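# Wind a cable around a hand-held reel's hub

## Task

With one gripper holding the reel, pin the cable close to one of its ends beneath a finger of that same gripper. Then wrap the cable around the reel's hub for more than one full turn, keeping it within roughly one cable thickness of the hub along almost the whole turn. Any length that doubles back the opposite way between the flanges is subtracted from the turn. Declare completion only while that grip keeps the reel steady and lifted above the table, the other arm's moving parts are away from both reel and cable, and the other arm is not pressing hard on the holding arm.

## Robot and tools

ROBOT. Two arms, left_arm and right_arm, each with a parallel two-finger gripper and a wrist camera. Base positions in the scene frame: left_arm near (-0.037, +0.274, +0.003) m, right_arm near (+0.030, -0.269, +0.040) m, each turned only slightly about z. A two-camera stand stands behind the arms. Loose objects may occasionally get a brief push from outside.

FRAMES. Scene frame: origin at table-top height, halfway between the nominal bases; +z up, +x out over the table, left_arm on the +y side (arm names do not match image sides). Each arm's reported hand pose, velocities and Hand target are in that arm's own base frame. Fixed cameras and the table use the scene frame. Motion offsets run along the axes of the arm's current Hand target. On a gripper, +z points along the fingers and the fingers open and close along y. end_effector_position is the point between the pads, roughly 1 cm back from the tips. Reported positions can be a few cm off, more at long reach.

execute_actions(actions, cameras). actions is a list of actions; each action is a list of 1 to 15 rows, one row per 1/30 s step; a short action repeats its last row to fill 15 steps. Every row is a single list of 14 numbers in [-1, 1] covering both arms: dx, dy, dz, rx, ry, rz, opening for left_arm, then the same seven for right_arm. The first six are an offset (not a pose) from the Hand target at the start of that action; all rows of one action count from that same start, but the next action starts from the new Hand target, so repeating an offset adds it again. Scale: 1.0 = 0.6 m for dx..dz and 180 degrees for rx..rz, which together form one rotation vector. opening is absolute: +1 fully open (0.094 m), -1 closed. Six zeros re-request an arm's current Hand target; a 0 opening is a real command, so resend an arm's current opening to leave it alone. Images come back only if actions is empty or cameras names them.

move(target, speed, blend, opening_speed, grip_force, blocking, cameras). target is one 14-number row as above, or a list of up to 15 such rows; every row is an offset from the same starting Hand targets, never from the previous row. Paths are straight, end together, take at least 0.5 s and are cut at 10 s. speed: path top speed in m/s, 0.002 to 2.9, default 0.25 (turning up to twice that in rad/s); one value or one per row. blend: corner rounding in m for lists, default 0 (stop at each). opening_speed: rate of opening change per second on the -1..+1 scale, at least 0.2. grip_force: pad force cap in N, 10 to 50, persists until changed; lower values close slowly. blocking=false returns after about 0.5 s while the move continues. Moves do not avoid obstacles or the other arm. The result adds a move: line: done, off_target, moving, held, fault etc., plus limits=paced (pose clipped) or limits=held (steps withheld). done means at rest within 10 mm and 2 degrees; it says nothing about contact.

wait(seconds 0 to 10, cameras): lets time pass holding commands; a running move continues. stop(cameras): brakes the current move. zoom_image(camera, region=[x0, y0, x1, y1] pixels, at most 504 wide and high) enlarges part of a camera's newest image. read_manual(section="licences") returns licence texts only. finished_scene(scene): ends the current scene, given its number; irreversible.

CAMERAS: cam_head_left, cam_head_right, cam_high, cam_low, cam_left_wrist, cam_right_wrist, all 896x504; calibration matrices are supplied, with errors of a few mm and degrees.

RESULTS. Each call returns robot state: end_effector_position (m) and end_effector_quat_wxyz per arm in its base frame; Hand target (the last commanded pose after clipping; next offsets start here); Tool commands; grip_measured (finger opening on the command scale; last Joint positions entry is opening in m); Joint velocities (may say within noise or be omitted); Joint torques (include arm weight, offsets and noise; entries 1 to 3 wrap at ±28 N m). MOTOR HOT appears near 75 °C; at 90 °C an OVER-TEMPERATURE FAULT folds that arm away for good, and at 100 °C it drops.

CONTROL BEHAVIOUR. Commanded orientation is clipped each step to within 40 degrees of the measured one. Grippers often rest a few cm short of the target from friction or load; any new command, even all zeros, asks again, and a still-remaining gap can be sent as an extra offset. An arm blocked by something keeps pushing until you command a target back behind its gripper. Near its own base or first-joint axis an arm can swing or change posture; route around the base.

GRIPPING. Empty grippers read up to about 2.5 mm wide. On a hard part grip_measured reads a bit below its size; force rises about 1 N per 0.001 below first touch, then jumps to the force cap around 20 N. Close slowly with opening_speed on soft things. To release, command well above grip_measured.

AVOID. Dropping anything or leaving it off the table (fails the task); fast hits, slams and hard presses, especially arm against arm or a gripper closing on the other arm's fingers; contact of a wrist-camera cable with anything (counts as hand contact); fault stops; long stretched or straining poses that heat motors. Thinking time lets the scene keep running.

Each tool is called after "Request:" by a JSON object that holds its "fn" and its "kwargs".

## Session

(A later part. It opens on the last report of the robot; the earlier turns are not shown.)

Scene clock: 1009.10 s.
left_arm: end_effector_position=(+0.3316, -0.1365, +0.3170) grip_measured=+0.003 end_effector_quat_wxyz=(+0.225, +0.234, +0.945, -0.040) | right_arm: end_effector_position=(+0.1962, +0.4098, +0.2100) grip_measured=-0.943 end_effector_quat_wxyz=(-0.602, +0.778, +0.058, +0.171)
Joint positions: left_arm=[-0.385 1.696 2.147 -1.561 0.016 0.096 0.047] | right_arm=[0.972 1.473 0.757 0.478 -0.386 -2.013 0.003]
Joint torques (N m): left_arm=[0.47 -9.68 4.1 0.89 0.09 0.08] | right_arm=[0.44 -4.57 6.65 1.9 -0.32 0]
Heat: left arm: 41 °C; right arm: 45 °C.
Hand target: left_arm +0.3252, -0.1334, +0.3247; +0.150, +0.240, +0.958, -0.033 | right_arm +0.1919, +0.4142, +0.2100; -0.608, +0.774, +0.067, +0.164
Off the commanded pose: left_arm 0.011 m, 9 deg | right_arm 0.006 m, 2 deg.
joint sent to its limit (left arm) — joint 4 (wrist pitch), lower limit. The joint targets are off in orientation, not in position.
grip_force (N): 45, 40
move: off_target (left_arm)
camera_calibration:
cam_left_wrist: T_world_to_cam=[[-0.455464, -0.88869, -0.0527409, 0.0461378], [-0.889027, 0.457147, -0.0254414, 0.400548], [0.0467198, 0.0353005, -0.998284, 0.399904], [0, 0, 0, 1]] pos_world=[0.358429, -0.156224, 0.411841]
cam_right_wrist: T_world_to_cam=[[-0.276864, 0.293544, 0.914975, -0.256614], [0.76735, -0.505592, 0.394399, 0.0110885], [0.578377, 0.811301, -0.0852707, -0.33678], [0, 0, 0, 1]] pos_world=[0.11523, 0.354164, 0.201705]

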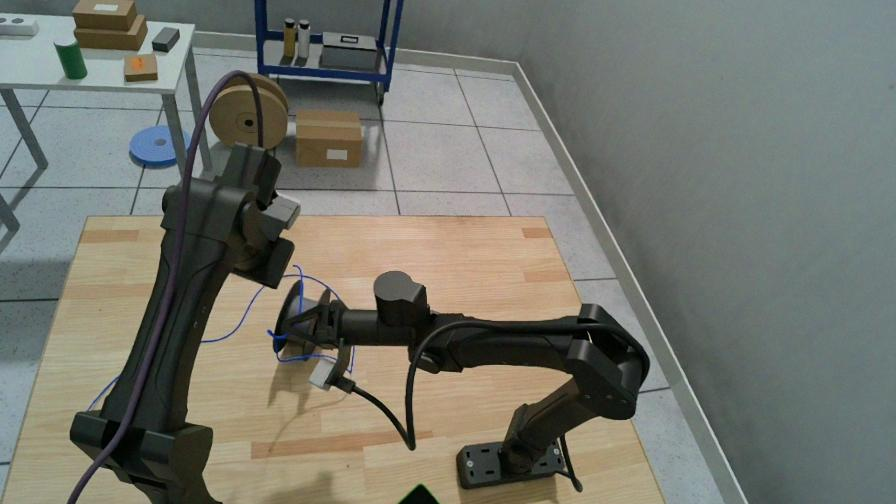

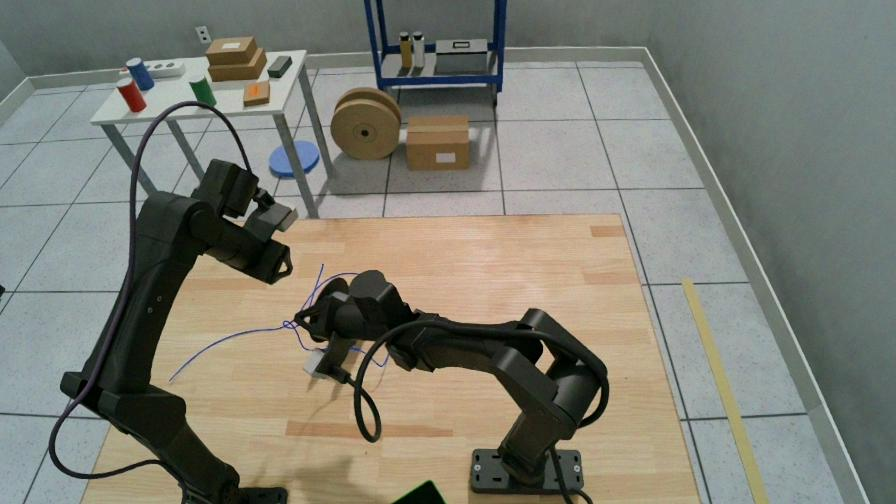

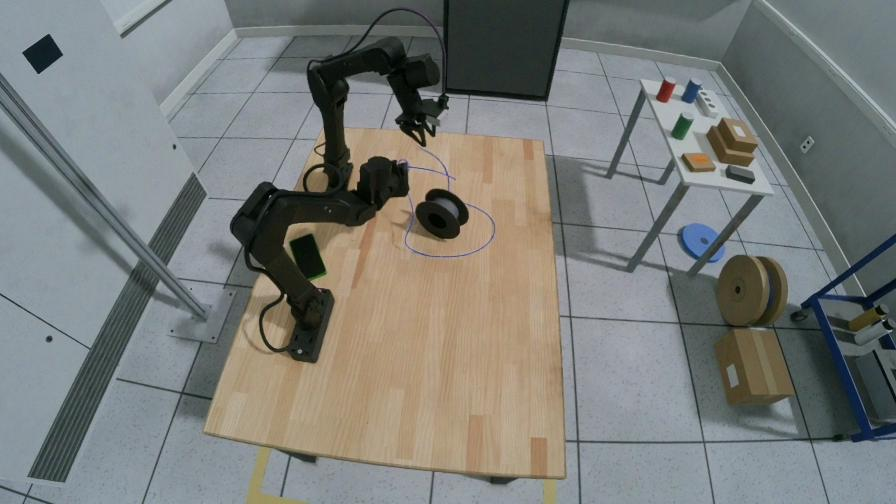

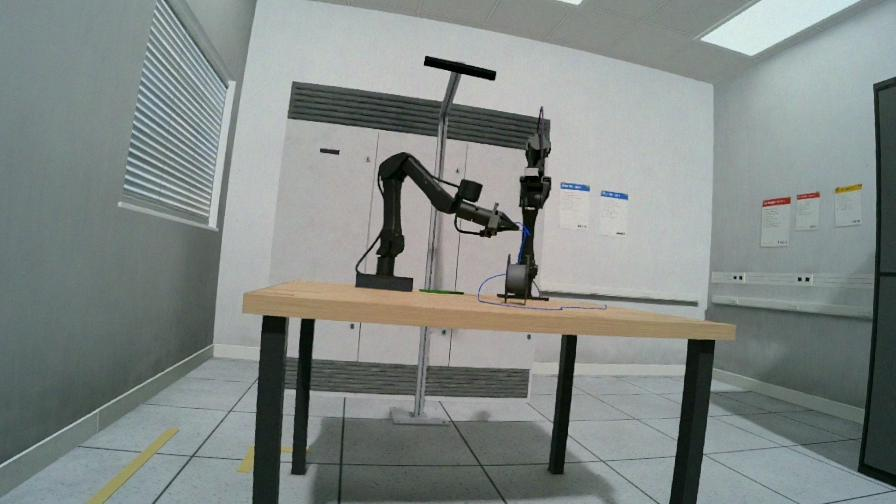

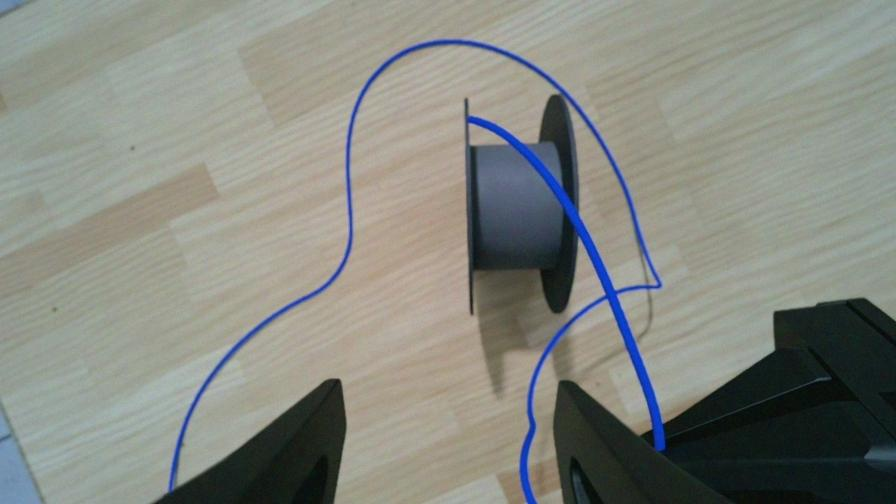

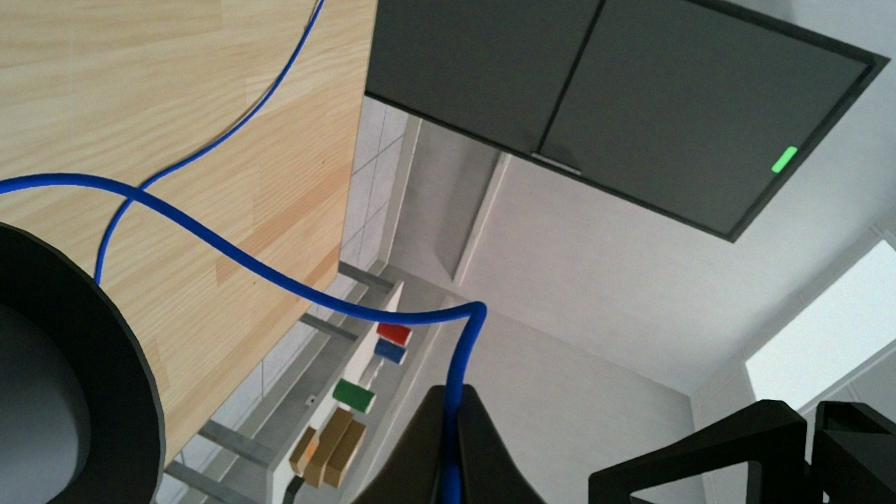

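Request:
{"fn": "move", "kwargs": {"target": [0,0,0,0,0,0,0,-0.0475,0.1467,0.0133,0,0,0,-1], "speed": 0.12, "cameras": ["cam_left_wrist","cam_right_wrist","cam_low"]}}

Scene clock: 1036.63 s.
left_arm: end_effector_position=(+0.3316, -0.1365, +0.3170) grip_measured=+0.003 end_effector_quat_wxyz=(+0.225, +0.234, +0.945, -0.040) | right_arm: end_effector_position=(+0.1936, +0.4025, +0.1207) grip_measured=-0.943 end_effector_quat_wxyz=(-0.604, +0.776, +0.066, +0.170)
Joint positions: left_arm=[-0.385 1.696 2.147 -1.561 0.016 0.096 0.047] | right_arm=[0.957 1.734 0.553 0.948 -0.414 -2.024 0.003]
Joint torques (N m): left_arm=[0.46 -9.68 4.11 0.88 0.09 0.08] | right_arm=[-0.58 -5.11 4.88 1.85 -0.33 0.04]
Heat: left arm: 41 °C; right arm: 42 °C.
Hand target: left_arm +0.3252, -0.1334, +0.3247; +0.150, +0.240, +0.958, -0.033 | right_arm +0.1933, +0.4023, +0.1178; -0.608, +0.774, +0.067, +0.163
Off the commanded pose: left_arm 0.011 m, 9 deg | right_arm 0.003 m, 1 deg.
joint sent to its limit (left arm) — joint 4 (wrist pitch), lower limit. The joint targets are off in orientation, not in position.
grip_force (N): 45, 40
move: off_target (left_arm)
camera_calibration:
cam_left_wrist: T_world_to_cam=[[-0.455464, -0.88869, -0.0527409, 0.0461378], [-0.889027, 0.457147, -0.0254414, 0.400548], [0.0467198, 0.0353005, -0.998284, 0.399904], [0, 0, 0, 1]] pos_world=[0.358429, -0.156224, 0.411841]
cam_right_wrist: T_world_to_cam=[[-0.288473, 0.284842, 0.914138, -0.167743], [0.771485, -0.49631, 0.398104, 0.0396322], [0.567093, 0.820086, -0.0765794, -0.33934], [0, 0, 0, 1]] pos_world=[0.113472, 0.345738, 0.111576]
Images, in order (width x height): cam_low 896x504, cam_left_wrist 896x504, cam_right_wrist 896x504.

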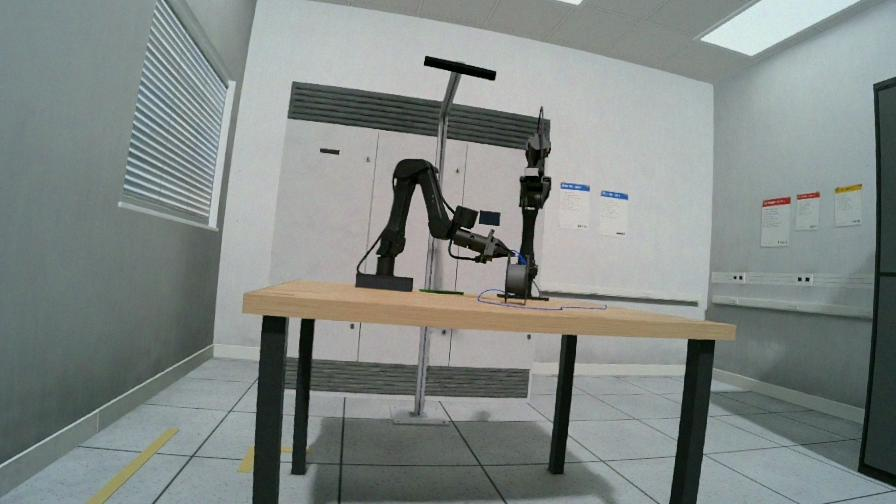

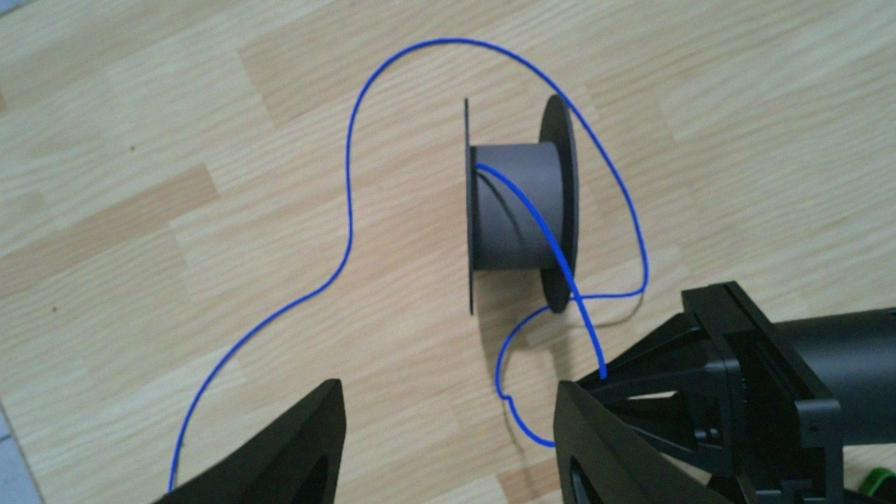

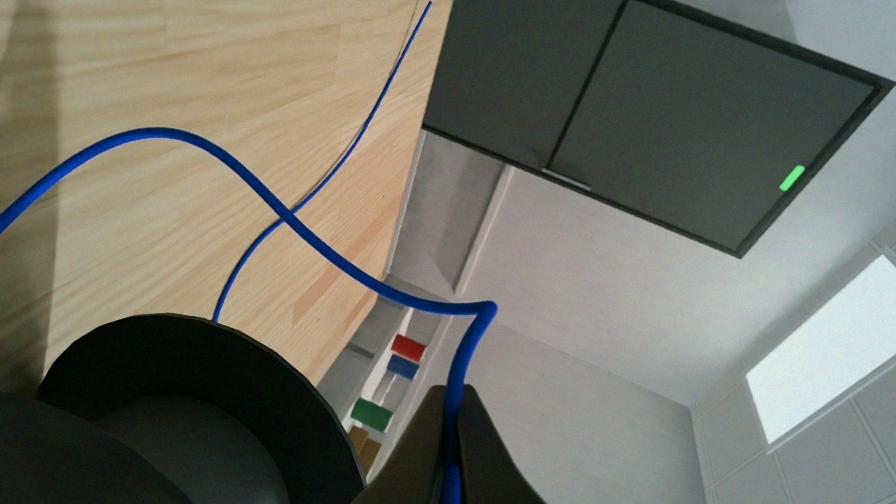

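Request:
{"fn": "move", "kwargs": {"target": [0,0,0,0,0,0,0,0.0145,-0.007,0.0446,0,0,0,-1], "speed": 0.05, "cameras": ["cam_left_wrist","cam_right_wrist","cam_low"]}}

Scene clock: 1041.77 s.
left_arm: end_effector_position=(+0.3316, -0.1365, +0.3170) grip_measured=+0.003 end_effector_quat_wxyz=(+0.225, +0.234, +0.945, -0.040) | right_arm: end_effector_position=(+0.2040, +0.4218, +0.1181) grip_measured=-0.943 end_effector_quat_wxyz=(-0.605, +0.776, +0.068, +0.168)
Joint positions: left_arm=[-0.385 1.696 2.147 -1.561 0.016 0.096 0.047] | right_arm=[0.963 1.812 0.641 0.937 -0.414 -2.024 0.003]
Joint torques (N m): left_arm=[0.47 -9.69 4.1 0.88 0.09 0.08] | right_arm=[0.54 -5.7 6.98 1.59 -0.13 0.1]
Heat: left arm: 41 °C; right arm: 42 °C.
Hand target: left_arm +0.3252, -0.1334, +0.3247; +0.150, +0.240, +0.958, -0.033 | right_arm +0.2048, +0.4284, +0.1190; -0.607, +0.774, +0.067, +0.163
Off the commanded pose: left_arm 0.011 m, 9 deg | right_arm 0.007 m, 1 deg.
joint sent to its limit (left arm) — joint 4 (wrist pitch), lower limit. The joint targets are off in orientation, not in position.
grip_force (N): 45, 40
move: off_target (left_arm)
camera_calibration:
cam_left_wrist: T_world_to_cam=[[-0.455464, -0.88869, -0.0527409, 0.0461378], [-0.889027, 0.457147, -0.0254414, 0.400548], [0.0467198, 0.0353005, -0.998284, 0.399904], [0, 0, 0, 1]] pos_world=[0.358429, -0.156224, 0.411841]
cam_right_wrist: T_world_to_cam=[[-0.289892, 0.2835, 0.914106, -0.16696], [0.774388, -0.491771, 0.398101, 0.0397096], [0.562393, 0.823279, -0.0769788, -0.361564], [0, 0, 0, 1]] pos_world=[0.12419, 0.364529, 0.108978]
Images, in order (width x height): cam_low 896x504, cam_left_wrist 896x504, cam_right_wrist 896x504.

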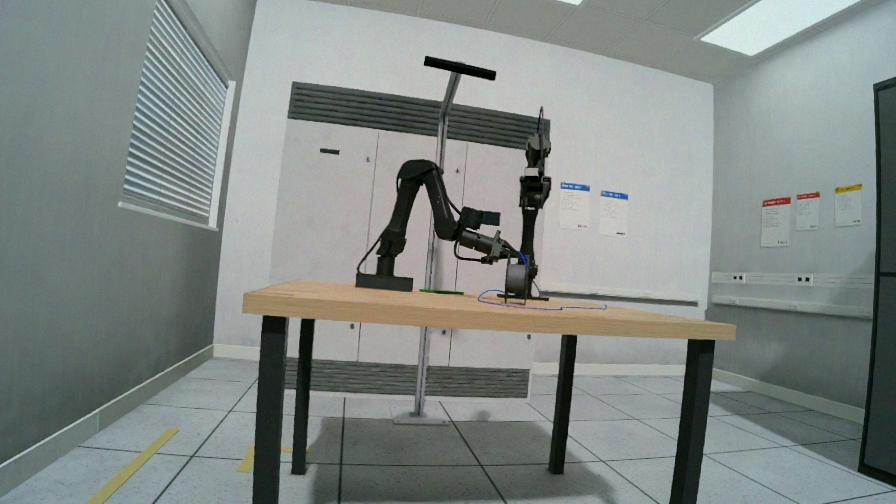

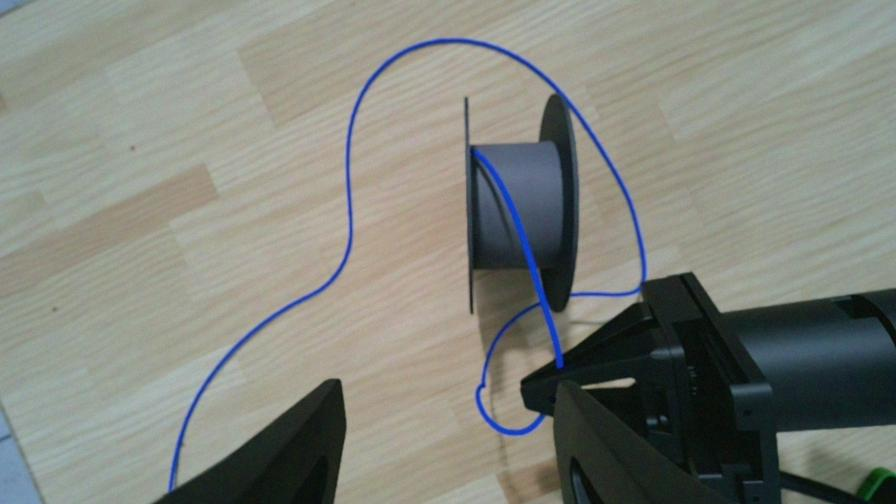

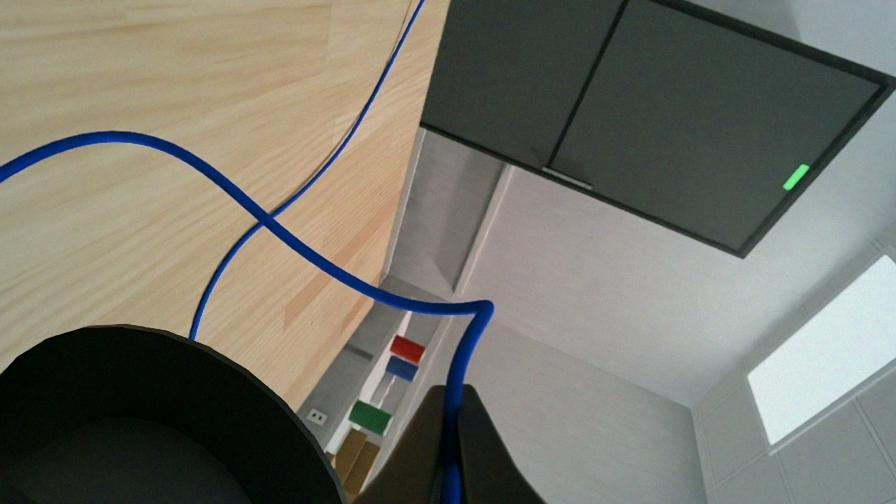

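Request:
{"fn": "move", "kwargs": {"target": [0,0,0,0,0,0,0,0.005,-0.002,0.017,0,0,0,-1], "speed": 0.04, "cameras": ["cam_left_wrist"]}}

Scene clock: 1049.10 s.
left_arm: end_effector_position=(+0.3316, -0.1365, +0.3170) grip_measured=+0.003 end_effector_quat_wxyz=(+0.225, +0.234, +0.945, -0.040) | right_arm: end_effector_position=(+0.2077, +0.4313, +0.1184) grip_measured=-0.943 end_effector_quat_wxyz=(-0.605, +0.775, +0.069, +0.167)
Joint positions: left_arm=[-0.385 1.696 2.147 -1.561 0.016 0.096 0.047] | right_arm=[0.968 1.841 0.684 0.925 -0.413 -2.024 0.003]
Joint torques (N m): left_arm=[0.46 -9.69 4.11 0.88 0.09 0.08] | right_arm=[0.59 -6.02 7.17 1.57 -0.05 0.14]
Heat: left arm: 41 °C; right arm: 41 °C.
Hand target: left_arm +0.3252, -0.1334, +0.3247; +0.150, +0.240, +0.958, -0.033 | right_arm +0.2089, +0.4382, +0.1190; -0.608, +0.774, +0.067, +0.163
Off the commanded pose: left_arm 0.011 m, 9 deg | right_arm 0.007 m, 1 deg.
joint sent to its limit (left arm) — joint 4 (wrist pitch), lower limit. The joint targets are off in orientation, not in position.
grip_force (N): 45, 40
move: off_target (left_arm)
camera_calibration:
cam_left_wrist: T_world_to_cam=[[-0.455464, -0.88869, -0.0527409, 0.0461378], [-0.889027, 0.457147, -0.0254414, 0.400548], [0.0467198, 0.0353005, -0.998284, 0.399904], [0, 0, 0, 1]] pos_world=[0.358429, -0.156224, 0.411841]
Images, in order (width x height): cam_left_wrist 896x504.

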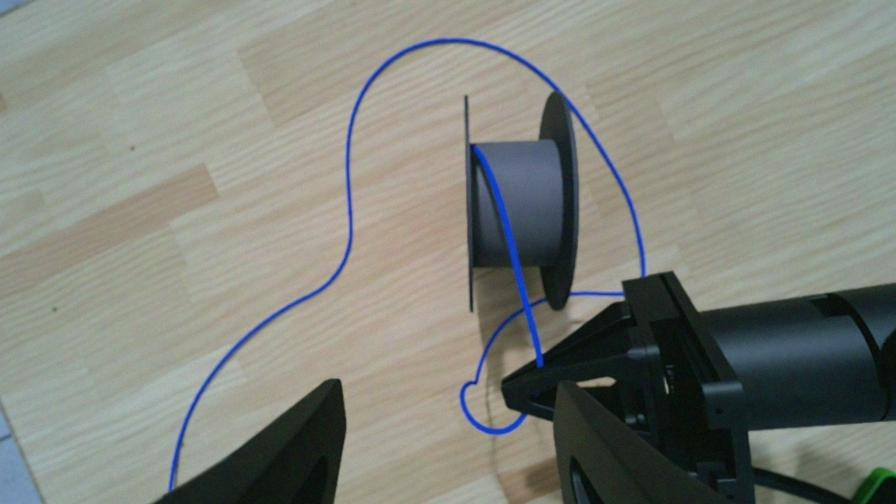

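Request:
{"fn": "move", "kwargs": {"target": [-0.1003,-0.0035,0.1623,0.0009,0.098,-0.0123,0.19,0.0035,-0.0017,0.0127,0,0,0,-1], "speed": 0.1, "cameras": ["cam_left_wrist","cam_head_left"]}}

Scene clock: 1067.70 s.
left_arm: end_effector_position=(+0.3965, -0.1723, +0.2430) grip_measured=+0.187 end_effector_quat_wxyz=(+0.149, +0.223, +0.963, -0.031) | right_arm: end_effector_position=(+0.2117, +0.4381, +0.1183) grip_measured=-0.943 end_effector_quat_wxyz=(-0.605, +0.775, +0.069, +0.168)
Joint positions: left_arm=[-0.409 2.044 2.338 -1.561 0.007 0.045 0.056] | right_arm=[0.971 1.863 0.716 0.913 -0.407 -2.024 0.003]
Joint torques (N m): left_arm=[-0.57 -9.31 8.5 0.64 -0.09 -0.11] | right_arm=[0.72 -6.3 7.2 1.61 -0.06 0.13]
Heat: left arm: 41 °C; right arm: 41 °C.
Hand target: left_arm +0.4013, -0.1755, +0.2503; +0.001, +0.224, +0.975, +0.000 | right_arm +0.2120, +0.4456, +0.1191; -0.608, +0.774, +0.067, +0.164
Off the commanded pose: left_arm 0.009 m, 17 deg | right_arm 0.008 m, 1 deg.
joint sent to its limit (left arm) — joint 4 (wrist pitch), lower limit. The joint targets are off in orientation, not in position.
grip_force (N): 45, 40
move: off_target (left_arm)
camera_calibration:
cam_left_wrist: T_world_to_cam=[[-0.43846, -0.898195, -0.0315903, 0.026474], [-0.892768, 0.431224, 0.130429, 0.431833], [-0.103529, 0.085391, -0.990954, 0.390797], [0, 0, 0, 1]] pos_world=[0.437593, -0.195808, 0.331775]
Images, in order (width x height): cam_head_left 896x504, cam_left_wrist 896x504.

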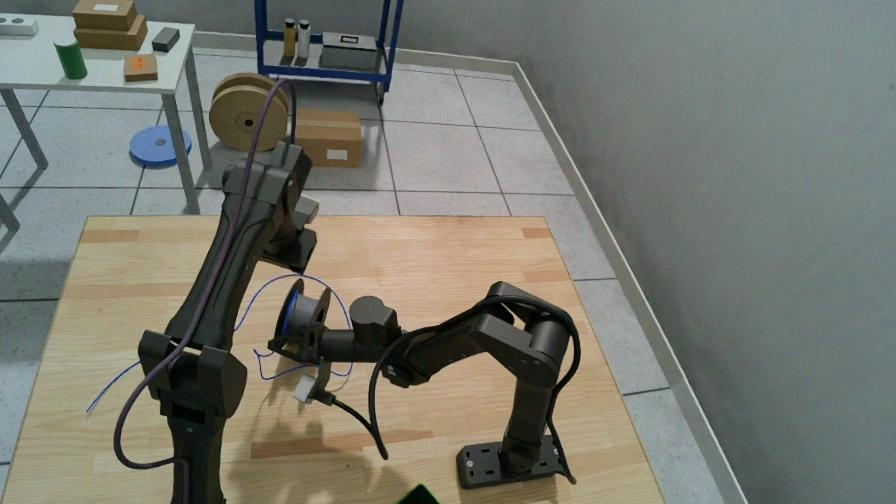

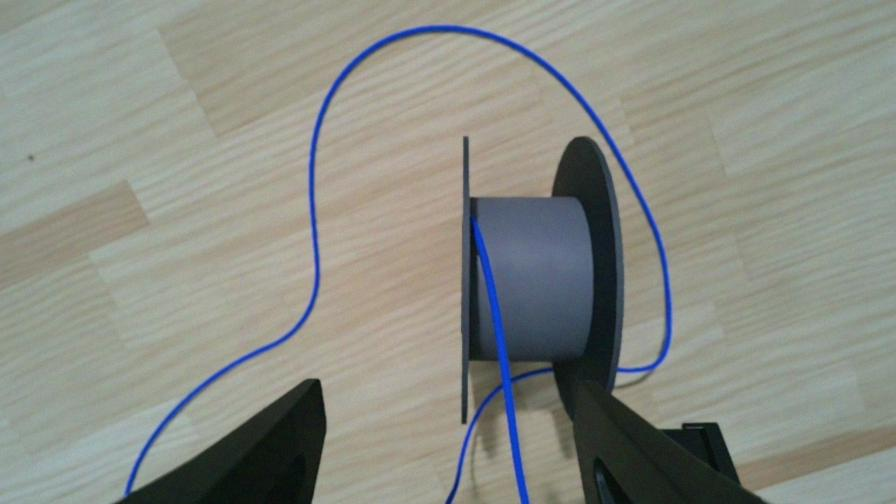

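Request:
{"fn": "move", "kwargs": {"target": [0.0013,-0.0052,0.135,0,0,0,0.19,0,0,0,0,0,0,-1], "speed": 0.1, "cameras": ["cam_left_wrist","cam_head_left"]}}

Scene clock: 1075.57 s.
left_arm: end_effector_position=(+0.4003, -0.1771, +0.1762) grip_measured=+0.187 end_effector_quat_wxyz=(+0.063, +0.225, +0.972, -0.015) | right_arm: end_effector_position=(+0.2117, +0.4381, +0.1183) grip_measured=-0.943 end_effector_quat_wxyz=(-0.605, +0.775, +0.069, +0.168)
Joint positions: left_arm=[-0.416 2.173 2.292 -1.561 0.006 0.038 0.056] | right_arm=[0.971 1.863 0.716 0.913 -0.407 -2.024 0.003]
Joint torques (N m): left_arm=[-0.55 -10.32 4.75 0.36 -0.08 -0.1] | right_arm=[0.79 -6.22 7.41 1.56 -0.06 0.15]
Heat: left arm: 42 °C; right arm: 41 °C.
Hand target: left_arm +0.3994, -0.1780, +0.1693; +0.001, +0.224, +0.975, +0.000 | right_arm +0.2120, +0.4456, +0.1191; -0.608, +0.774, +0.067, +0.164
Off the commanded pose: left_arm 0.007 m, 7 deg | right_arm 0.008 m, 1 deg.
joint sent to its limit (left arm) — joint 4 (wrist pitch), lower limit. The joint targets are off in orientation, not in position.
grip_force (N): 45, 40
move: off_target (left_arm)
camera_calibration:
cam_left_wrist: T_world_to_cam=[[-0.442467, -0.896487, -0.0230946, 0.0221333], [-0.857985, 0.41569, 0.301769, 0.399144], [-0.260932, 0.153338, -0.953101, 0.393758], [0, 0, 0, 1]] pos_world=[0.454997, -0.206456, 0.255353]
Images, in order (width x height): cam_head_left 896x504, cam_left_wrist 896x504.

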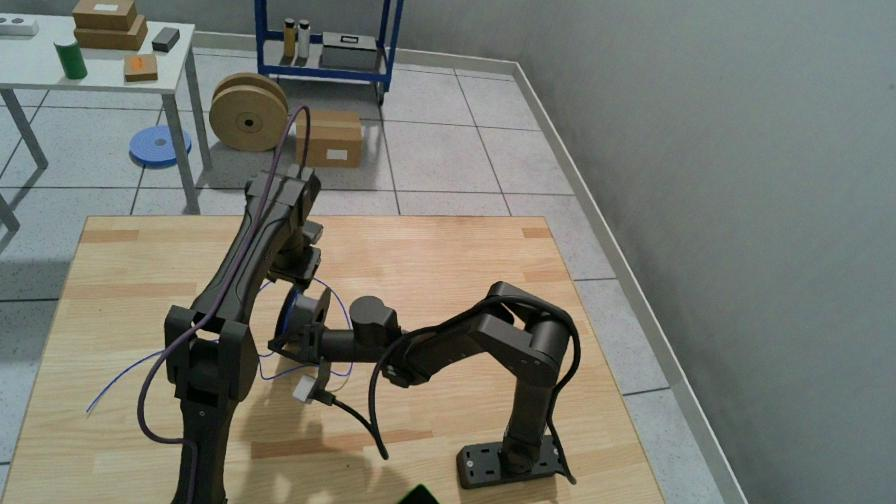

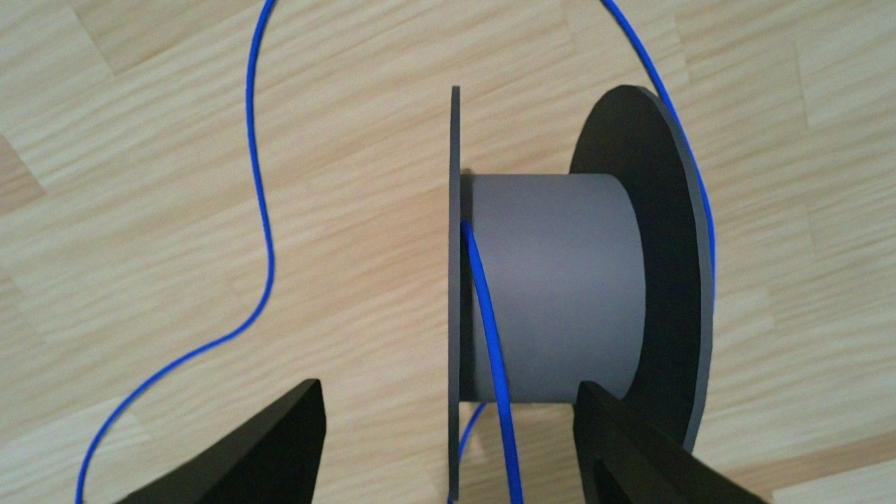

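Request:
{"fn": "move", "kwargs": {"target": [0,0.001,0.067,0,0,0,0.19,0,0,0,0,0,0,-1], "speed": 0.06, "cameras": ["cam_left_wrist","cam_low"]}}

Scene clock: 1082.70 s.
left_arm: end_effector_position=(+0.4013, -0.1775, +0.1366) grip_measured=+0.187 end_effector_quat_wxyz=(+0.014, +0.225, +0.974, -0.006) | right_arm: end_effector_position=(+0.2117, +0.4381, +0.1183) grip_measured=-0.943 end_effector_quat_wxyz=(-0.605, +0.775, +0.069, +0.168)
Joint positions: left_arm=[-0.416 2.26 2.279 -1.561 0.006 0.038 0.056] | right_arm=[0.971 1.863 0.716 0.913 -0.407 -2.024 0.003]
Joint torques (N m): left_arm=[-0.44 -10.95 4.71 0.18 -0.09 -0.09] | right_arm=[0.84 -6.39 7.16 1.59 -0.08 0.14]
Heat: left arm: 42 °C; right arm: 41 °C.
Hand target: left_arm +0.3997, -0.1775, +0.1291; +0.001, +0.224, +0.975, +0.000 | right_arm +0.2120, +0.4456, +0.1191; -0.608, +0.774, +0.067, +0.164
Off the commanded pose: left_arm 0.008 m, 2 deg | right_arm 0.008 m, 1 deg.
joint sent to its limit (left arm) — joint 4 (wrist pitch), lower limit. The joint targets still meet the commanded pose.
grip_force (N): 45, 40
move: done
camera_calibration:
cam_left_wrist: T_world_to_cam=[[-0.444054, -0.895801, -0.0188755, 0.0214887], [-0.826398, 0.401327, 0.394972, 0.384098], [-0.346241, 0.190987, -0.918499, 0.392459], [0, 0, 0, 1]] pos_world=[0.462845, -0.209854, 0.209171]
Images, in order (width x height): cam_low 896x504, cam_left_wrist 896x504.

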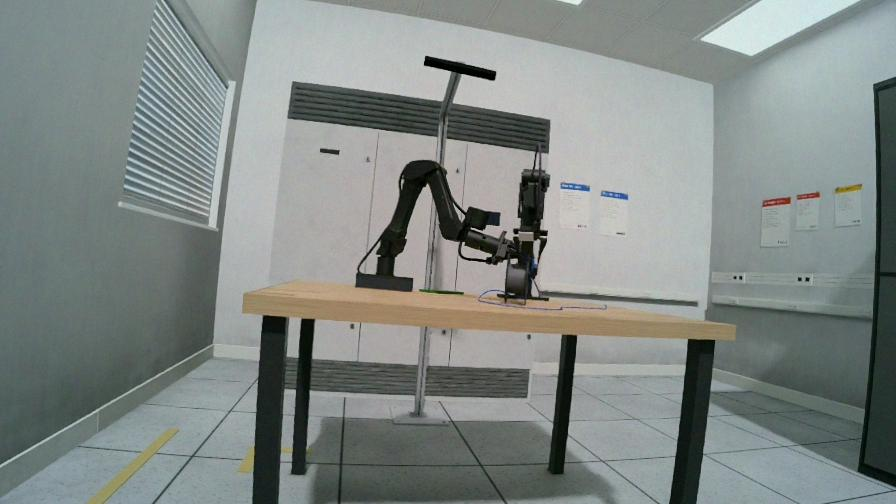

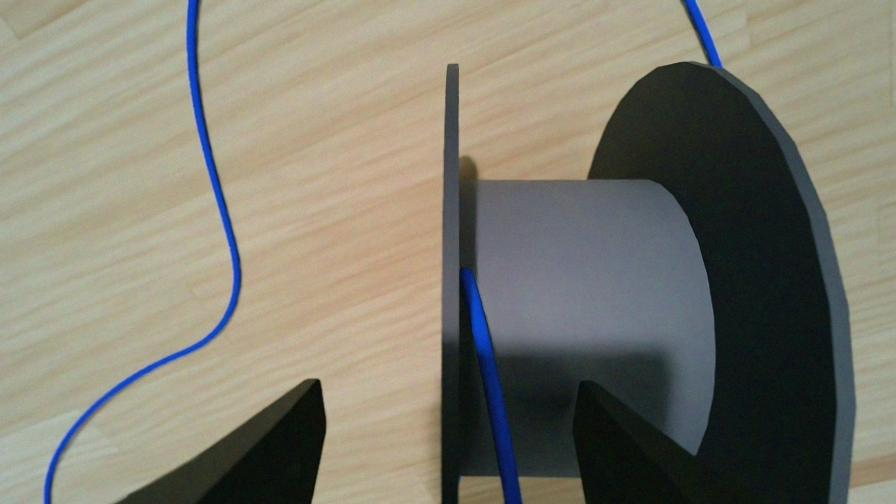

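Request:
{"fn": "move", "kwargs": {"target": [[0,0,0.005,0,0,0,0.19,0,0,0,0,0,0,-1],[0,0,0.005,0,0,0,-0.75,0,0,0,0,0,0,-1]], "speed": 0.05, "grip_force": [30,40], "opening_speed": 0.5, "cameras": ["cam_left_wrist"]}}

Scene clock: 1090.50 s.
left_arm: end_effector_position=(+0.4013, -0.1775, +0.1366) grip_measured=-0.747 end_effector_quat_wxyz=(+0.014, +0.225, +0.974, -0.006) | right_arm: end_effector_position=(+0.2117, +0.4380, +0.1183) grip_measured=-0.943 end_effector_quat_wxyz=(-0.605, +0.775, +0.069, +0.168)
Joint positions: left_arm=[-0.416 2.26 2.279 -1.561 0.006 0.038 0.012] | right_arm=[0.971 1.863 0.716 0.913 -0.407 -2.024 0.003]
Joint torques (N m): left_arm=[-0.38 -10.5 4.44 0.21 -0.08 -0.08] | right_arm=[0.79 -6.26 7.35 1.6 -0.06 0.15]
Heat: left arm: 41 °C; right arm: 41 °C.
Hand target: left_arm +0.3997, -0.1775, +0.1261; +0.001, +0.224, +0.975, +0.000 | right_arm +0.2120, +0.4456, +0.1191; -0.608, +0.774, +0.067, +0.164
Off the commanded pose: left_arm 0.011 m, 2 deg | right_arm 0.008 m, 1 deg.
grip_force (N): 30, 40
move: off_target (left_arm); target 2's new opening was sent with left_arm's hand 0.011 m and 2 deg from that target
camera_calibration:
cam_left_wrist: T_world_to_cam=[[-0.444054, -0.895801, -0.0188755, 0.0214887], [-0.826398, 0.401327, 0.394972, 0.384098], [-0.346241, 0.190987, -0.918499, 0.392459], [0, 0, 0, 1]] pos_world=[0.462845, -0.209854, 0.209171]
Images, in order (width x height): cam_left_wrist 896x504.

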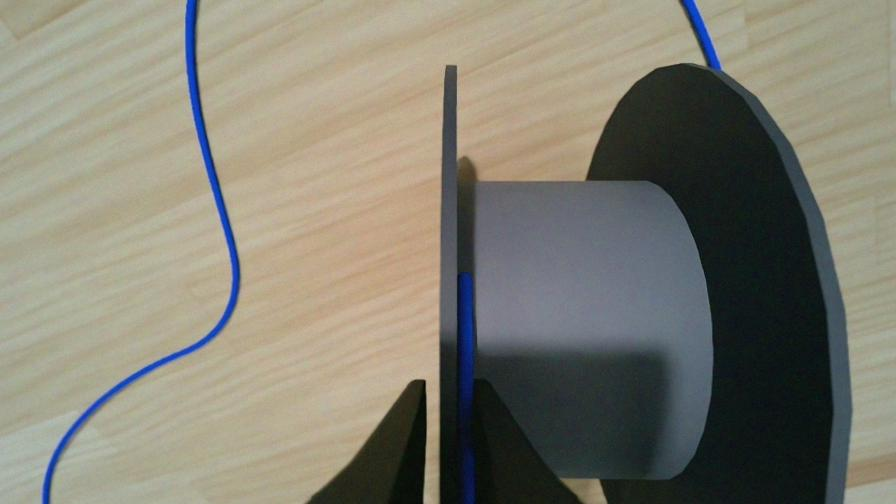

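Request:
{"fn": "move", "kwargs": {"target": [[0,0,0,0,0,0,-0.86,0,0,0,0,0,0,-1],[0,0,0,0,0,0,-1,0,0,0,0,0,0,-1]], "speed": 0.05, "grip_force": [45,40], "opening_speed": 0.3, "cameras": ["cam_left_wrist"]}}

Scene clock: 1094.93 s.
left_arm: end_effector_position=(+0.4013, -0.1774, +0.1366) grip_measured=-0.860 end_effector_quat_wxyz=(+0.014, +0.225, +0.974, -0.005) | right_arm: end_effector_position=(+0.2119, +0.4380, +0.1183) grip_measured=-0.943 end_effector_quat_wxyz=(-0.605, +0.776, +0.069, +0.168)
Joint positions: left_arm=[-0.416 2.26 2.279 -1.561 0.005 0.037 0.007] | right_arm=[0.971 1.863 0.716 0.913 -0.406 -2.024 0.003]
Joint torques (N m): left_arm=[-0.44 -10.5 4.44 0.22 -0.07 -0.08] | right_arm=[0.77 -6.12 7.2 1.57 -0.12 0.14]
Heat: left arm: 41 °C; right arm: 41 °C.
Hand target: left_arm +0.3998, -0.1774, +0.1261; +0.001, +0.224, +0.975, +0.000 | right_arm +0.2120, +0.4456, +0.1191; -0.608, +0.774, +0.067, +0.164
Off the commanded pose: left_arm 0.011 m, 2 deg | right_arm 0.008 m, 1 deg.
grip_force (N): 45, 40
move: off_target (left_arm); target 2's new opening was sent with left_arm's hand 0.011 m and 2 deg from that target
camera_calibration:
cam_left_wrist: T_world_to_cam=[[-0.443657, -0.895983, -0.0195537, 0.02154], [-0.826681, 0.400721, 0.394997, 0.38414], [-0.346075, 0.191408, -0.918474, 0.39248], [0, 0, 0, 1]] pos_world=[0.462944, -0.209757, 0.20917]
Images, in order (width x height): cam_left_wrist 896x504.

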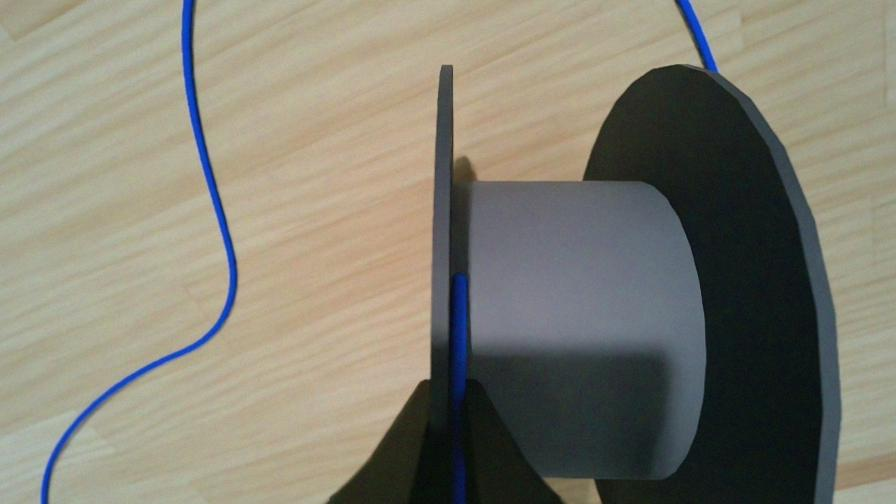

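Request:
{"fn": "move", "kwargs": {"target": [0,0,-0.1,0,0,0,-1,0.0335,-0.092,-0.0208,0,0,0,-1], "speed": 0.05, "grip_force": [50,40], "cameras": ["cam_left_wrist","cam_head_left","cam_low","cam_right_wrist"]}}

Scene clock: 1099.80 s.
left_arm: end_effector_position=(+0.4001, -0.1760, +0.1590) grip_measured=-0.863 end_effector_quat_wxyz=(+0.040, +0.225, +0.974, -0.008) | right_arm: end_effector_position=(+0.2136, +0.4402, +0.1491) grip_measured=-0.943 end_effector_quat_wxyz=(-0.586, +0.793, +0.061, +0.156)
Joint positions: left_arm=[-0.416 2.206 2.279 -1.561 0.001 0.037 0.006] | right_arm=[0.973 1.738 0.802 0.644 -0.399 -2.024 0.003]
Joint torques (N m): left_arm=[-0.36 -16.76 6.6 0.28 -0.03 -0.08] | right_arm=[0.62 -10.97 8.12 1.55 -0.16 0.15]
Heat: left arm: 41 °C; right arm: 41 °C.
Hand target: left_arm +0.3996, -0.1774, +0.1861; +0.001, +0.224, +0.975, +0.000 | right_arm +0.2119, +0.4456, +0.1792; -0.608, +0.774, +0.067, +0.163
Off the commanded pose: left_arm 0.027 m, 5 deg | right_arm 0.031 m, 3 deg.
joint sent to its limit (left arm) — joint 4 (wrist pitch), lower limit. The joint targets are off in orientation, not in position.
grip_force (N): 50, 40
move: off_target (left_arm, right_arm)
camera_calibration:
cam_left_wrist: T_world_to_cam=[[-0.442343, -0.896468, -0.0260384, 0.0230851], [-0.845473, 0.407144, 0.345558, 0.390252], [-0.29918, 0.17487, -0.938036, 0.393872], [0, 0, 0, 1]] pos_world=[0.457997, -0.20707, 0.235213]
cam_right_wrist: T_world_to_cam=[[-0.261433, 0.330235, 0.906972, -0.22324], [0.78459, -0.474603, 0.398963, 0.0190949], [0.562203, 0.815902, -0.135022, -0.367899], [0, 0, 0, 1]] pos_world=[0.13349, 0.382954, 0.14518]
Images, in order (width x height): cam_head_left 896x504, cam_low 896x504, cam_left_wrist 896x504, cam_right_wrist 896x504.

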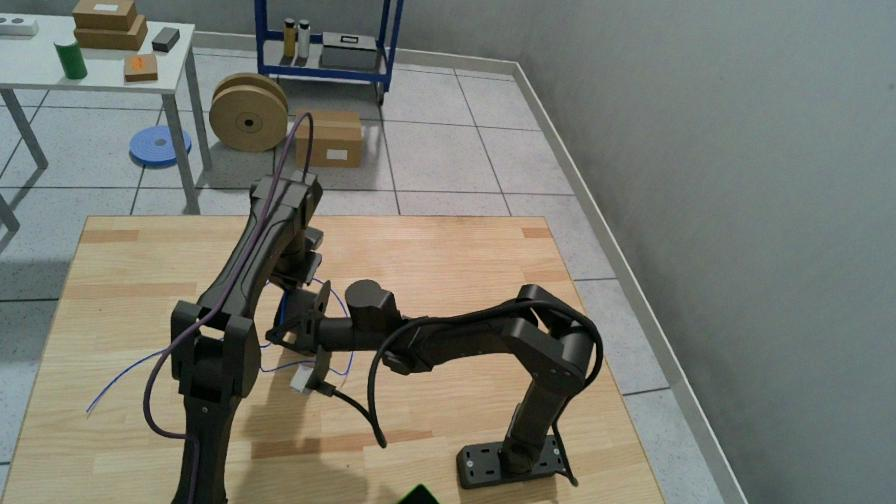

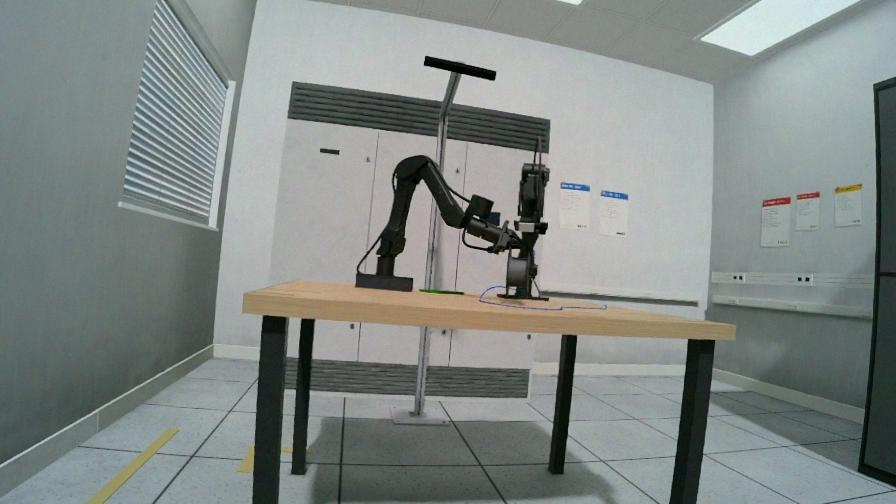

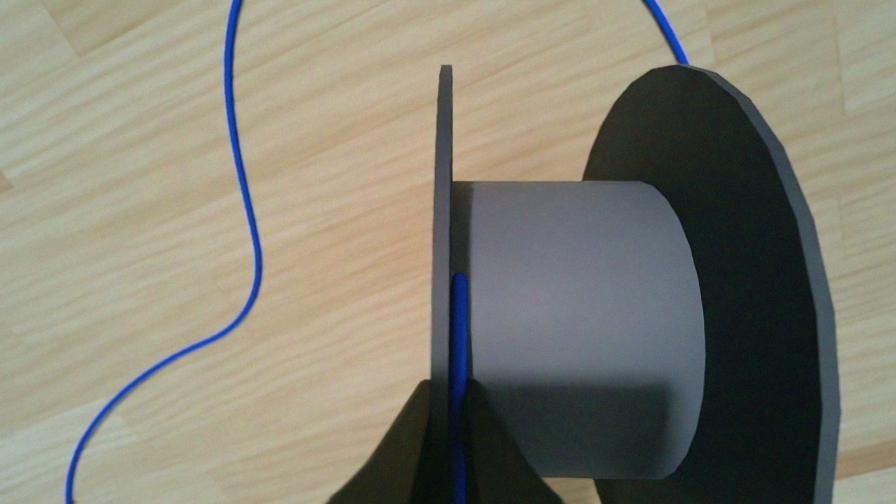

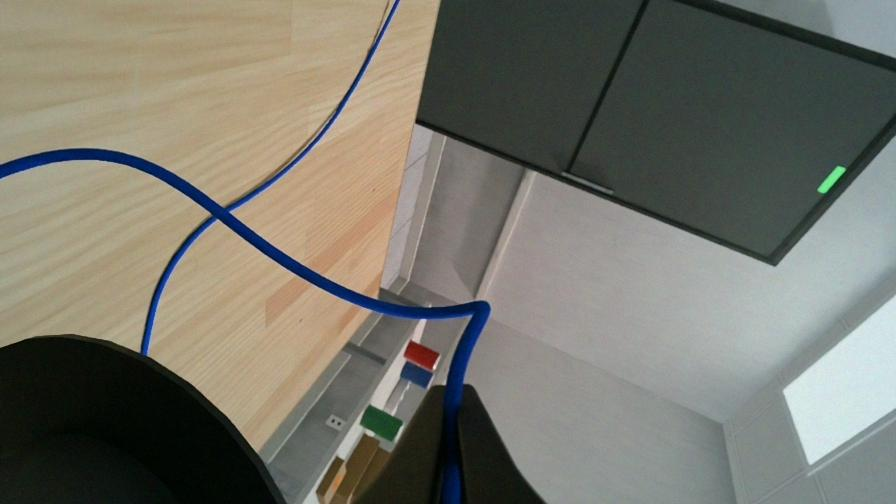

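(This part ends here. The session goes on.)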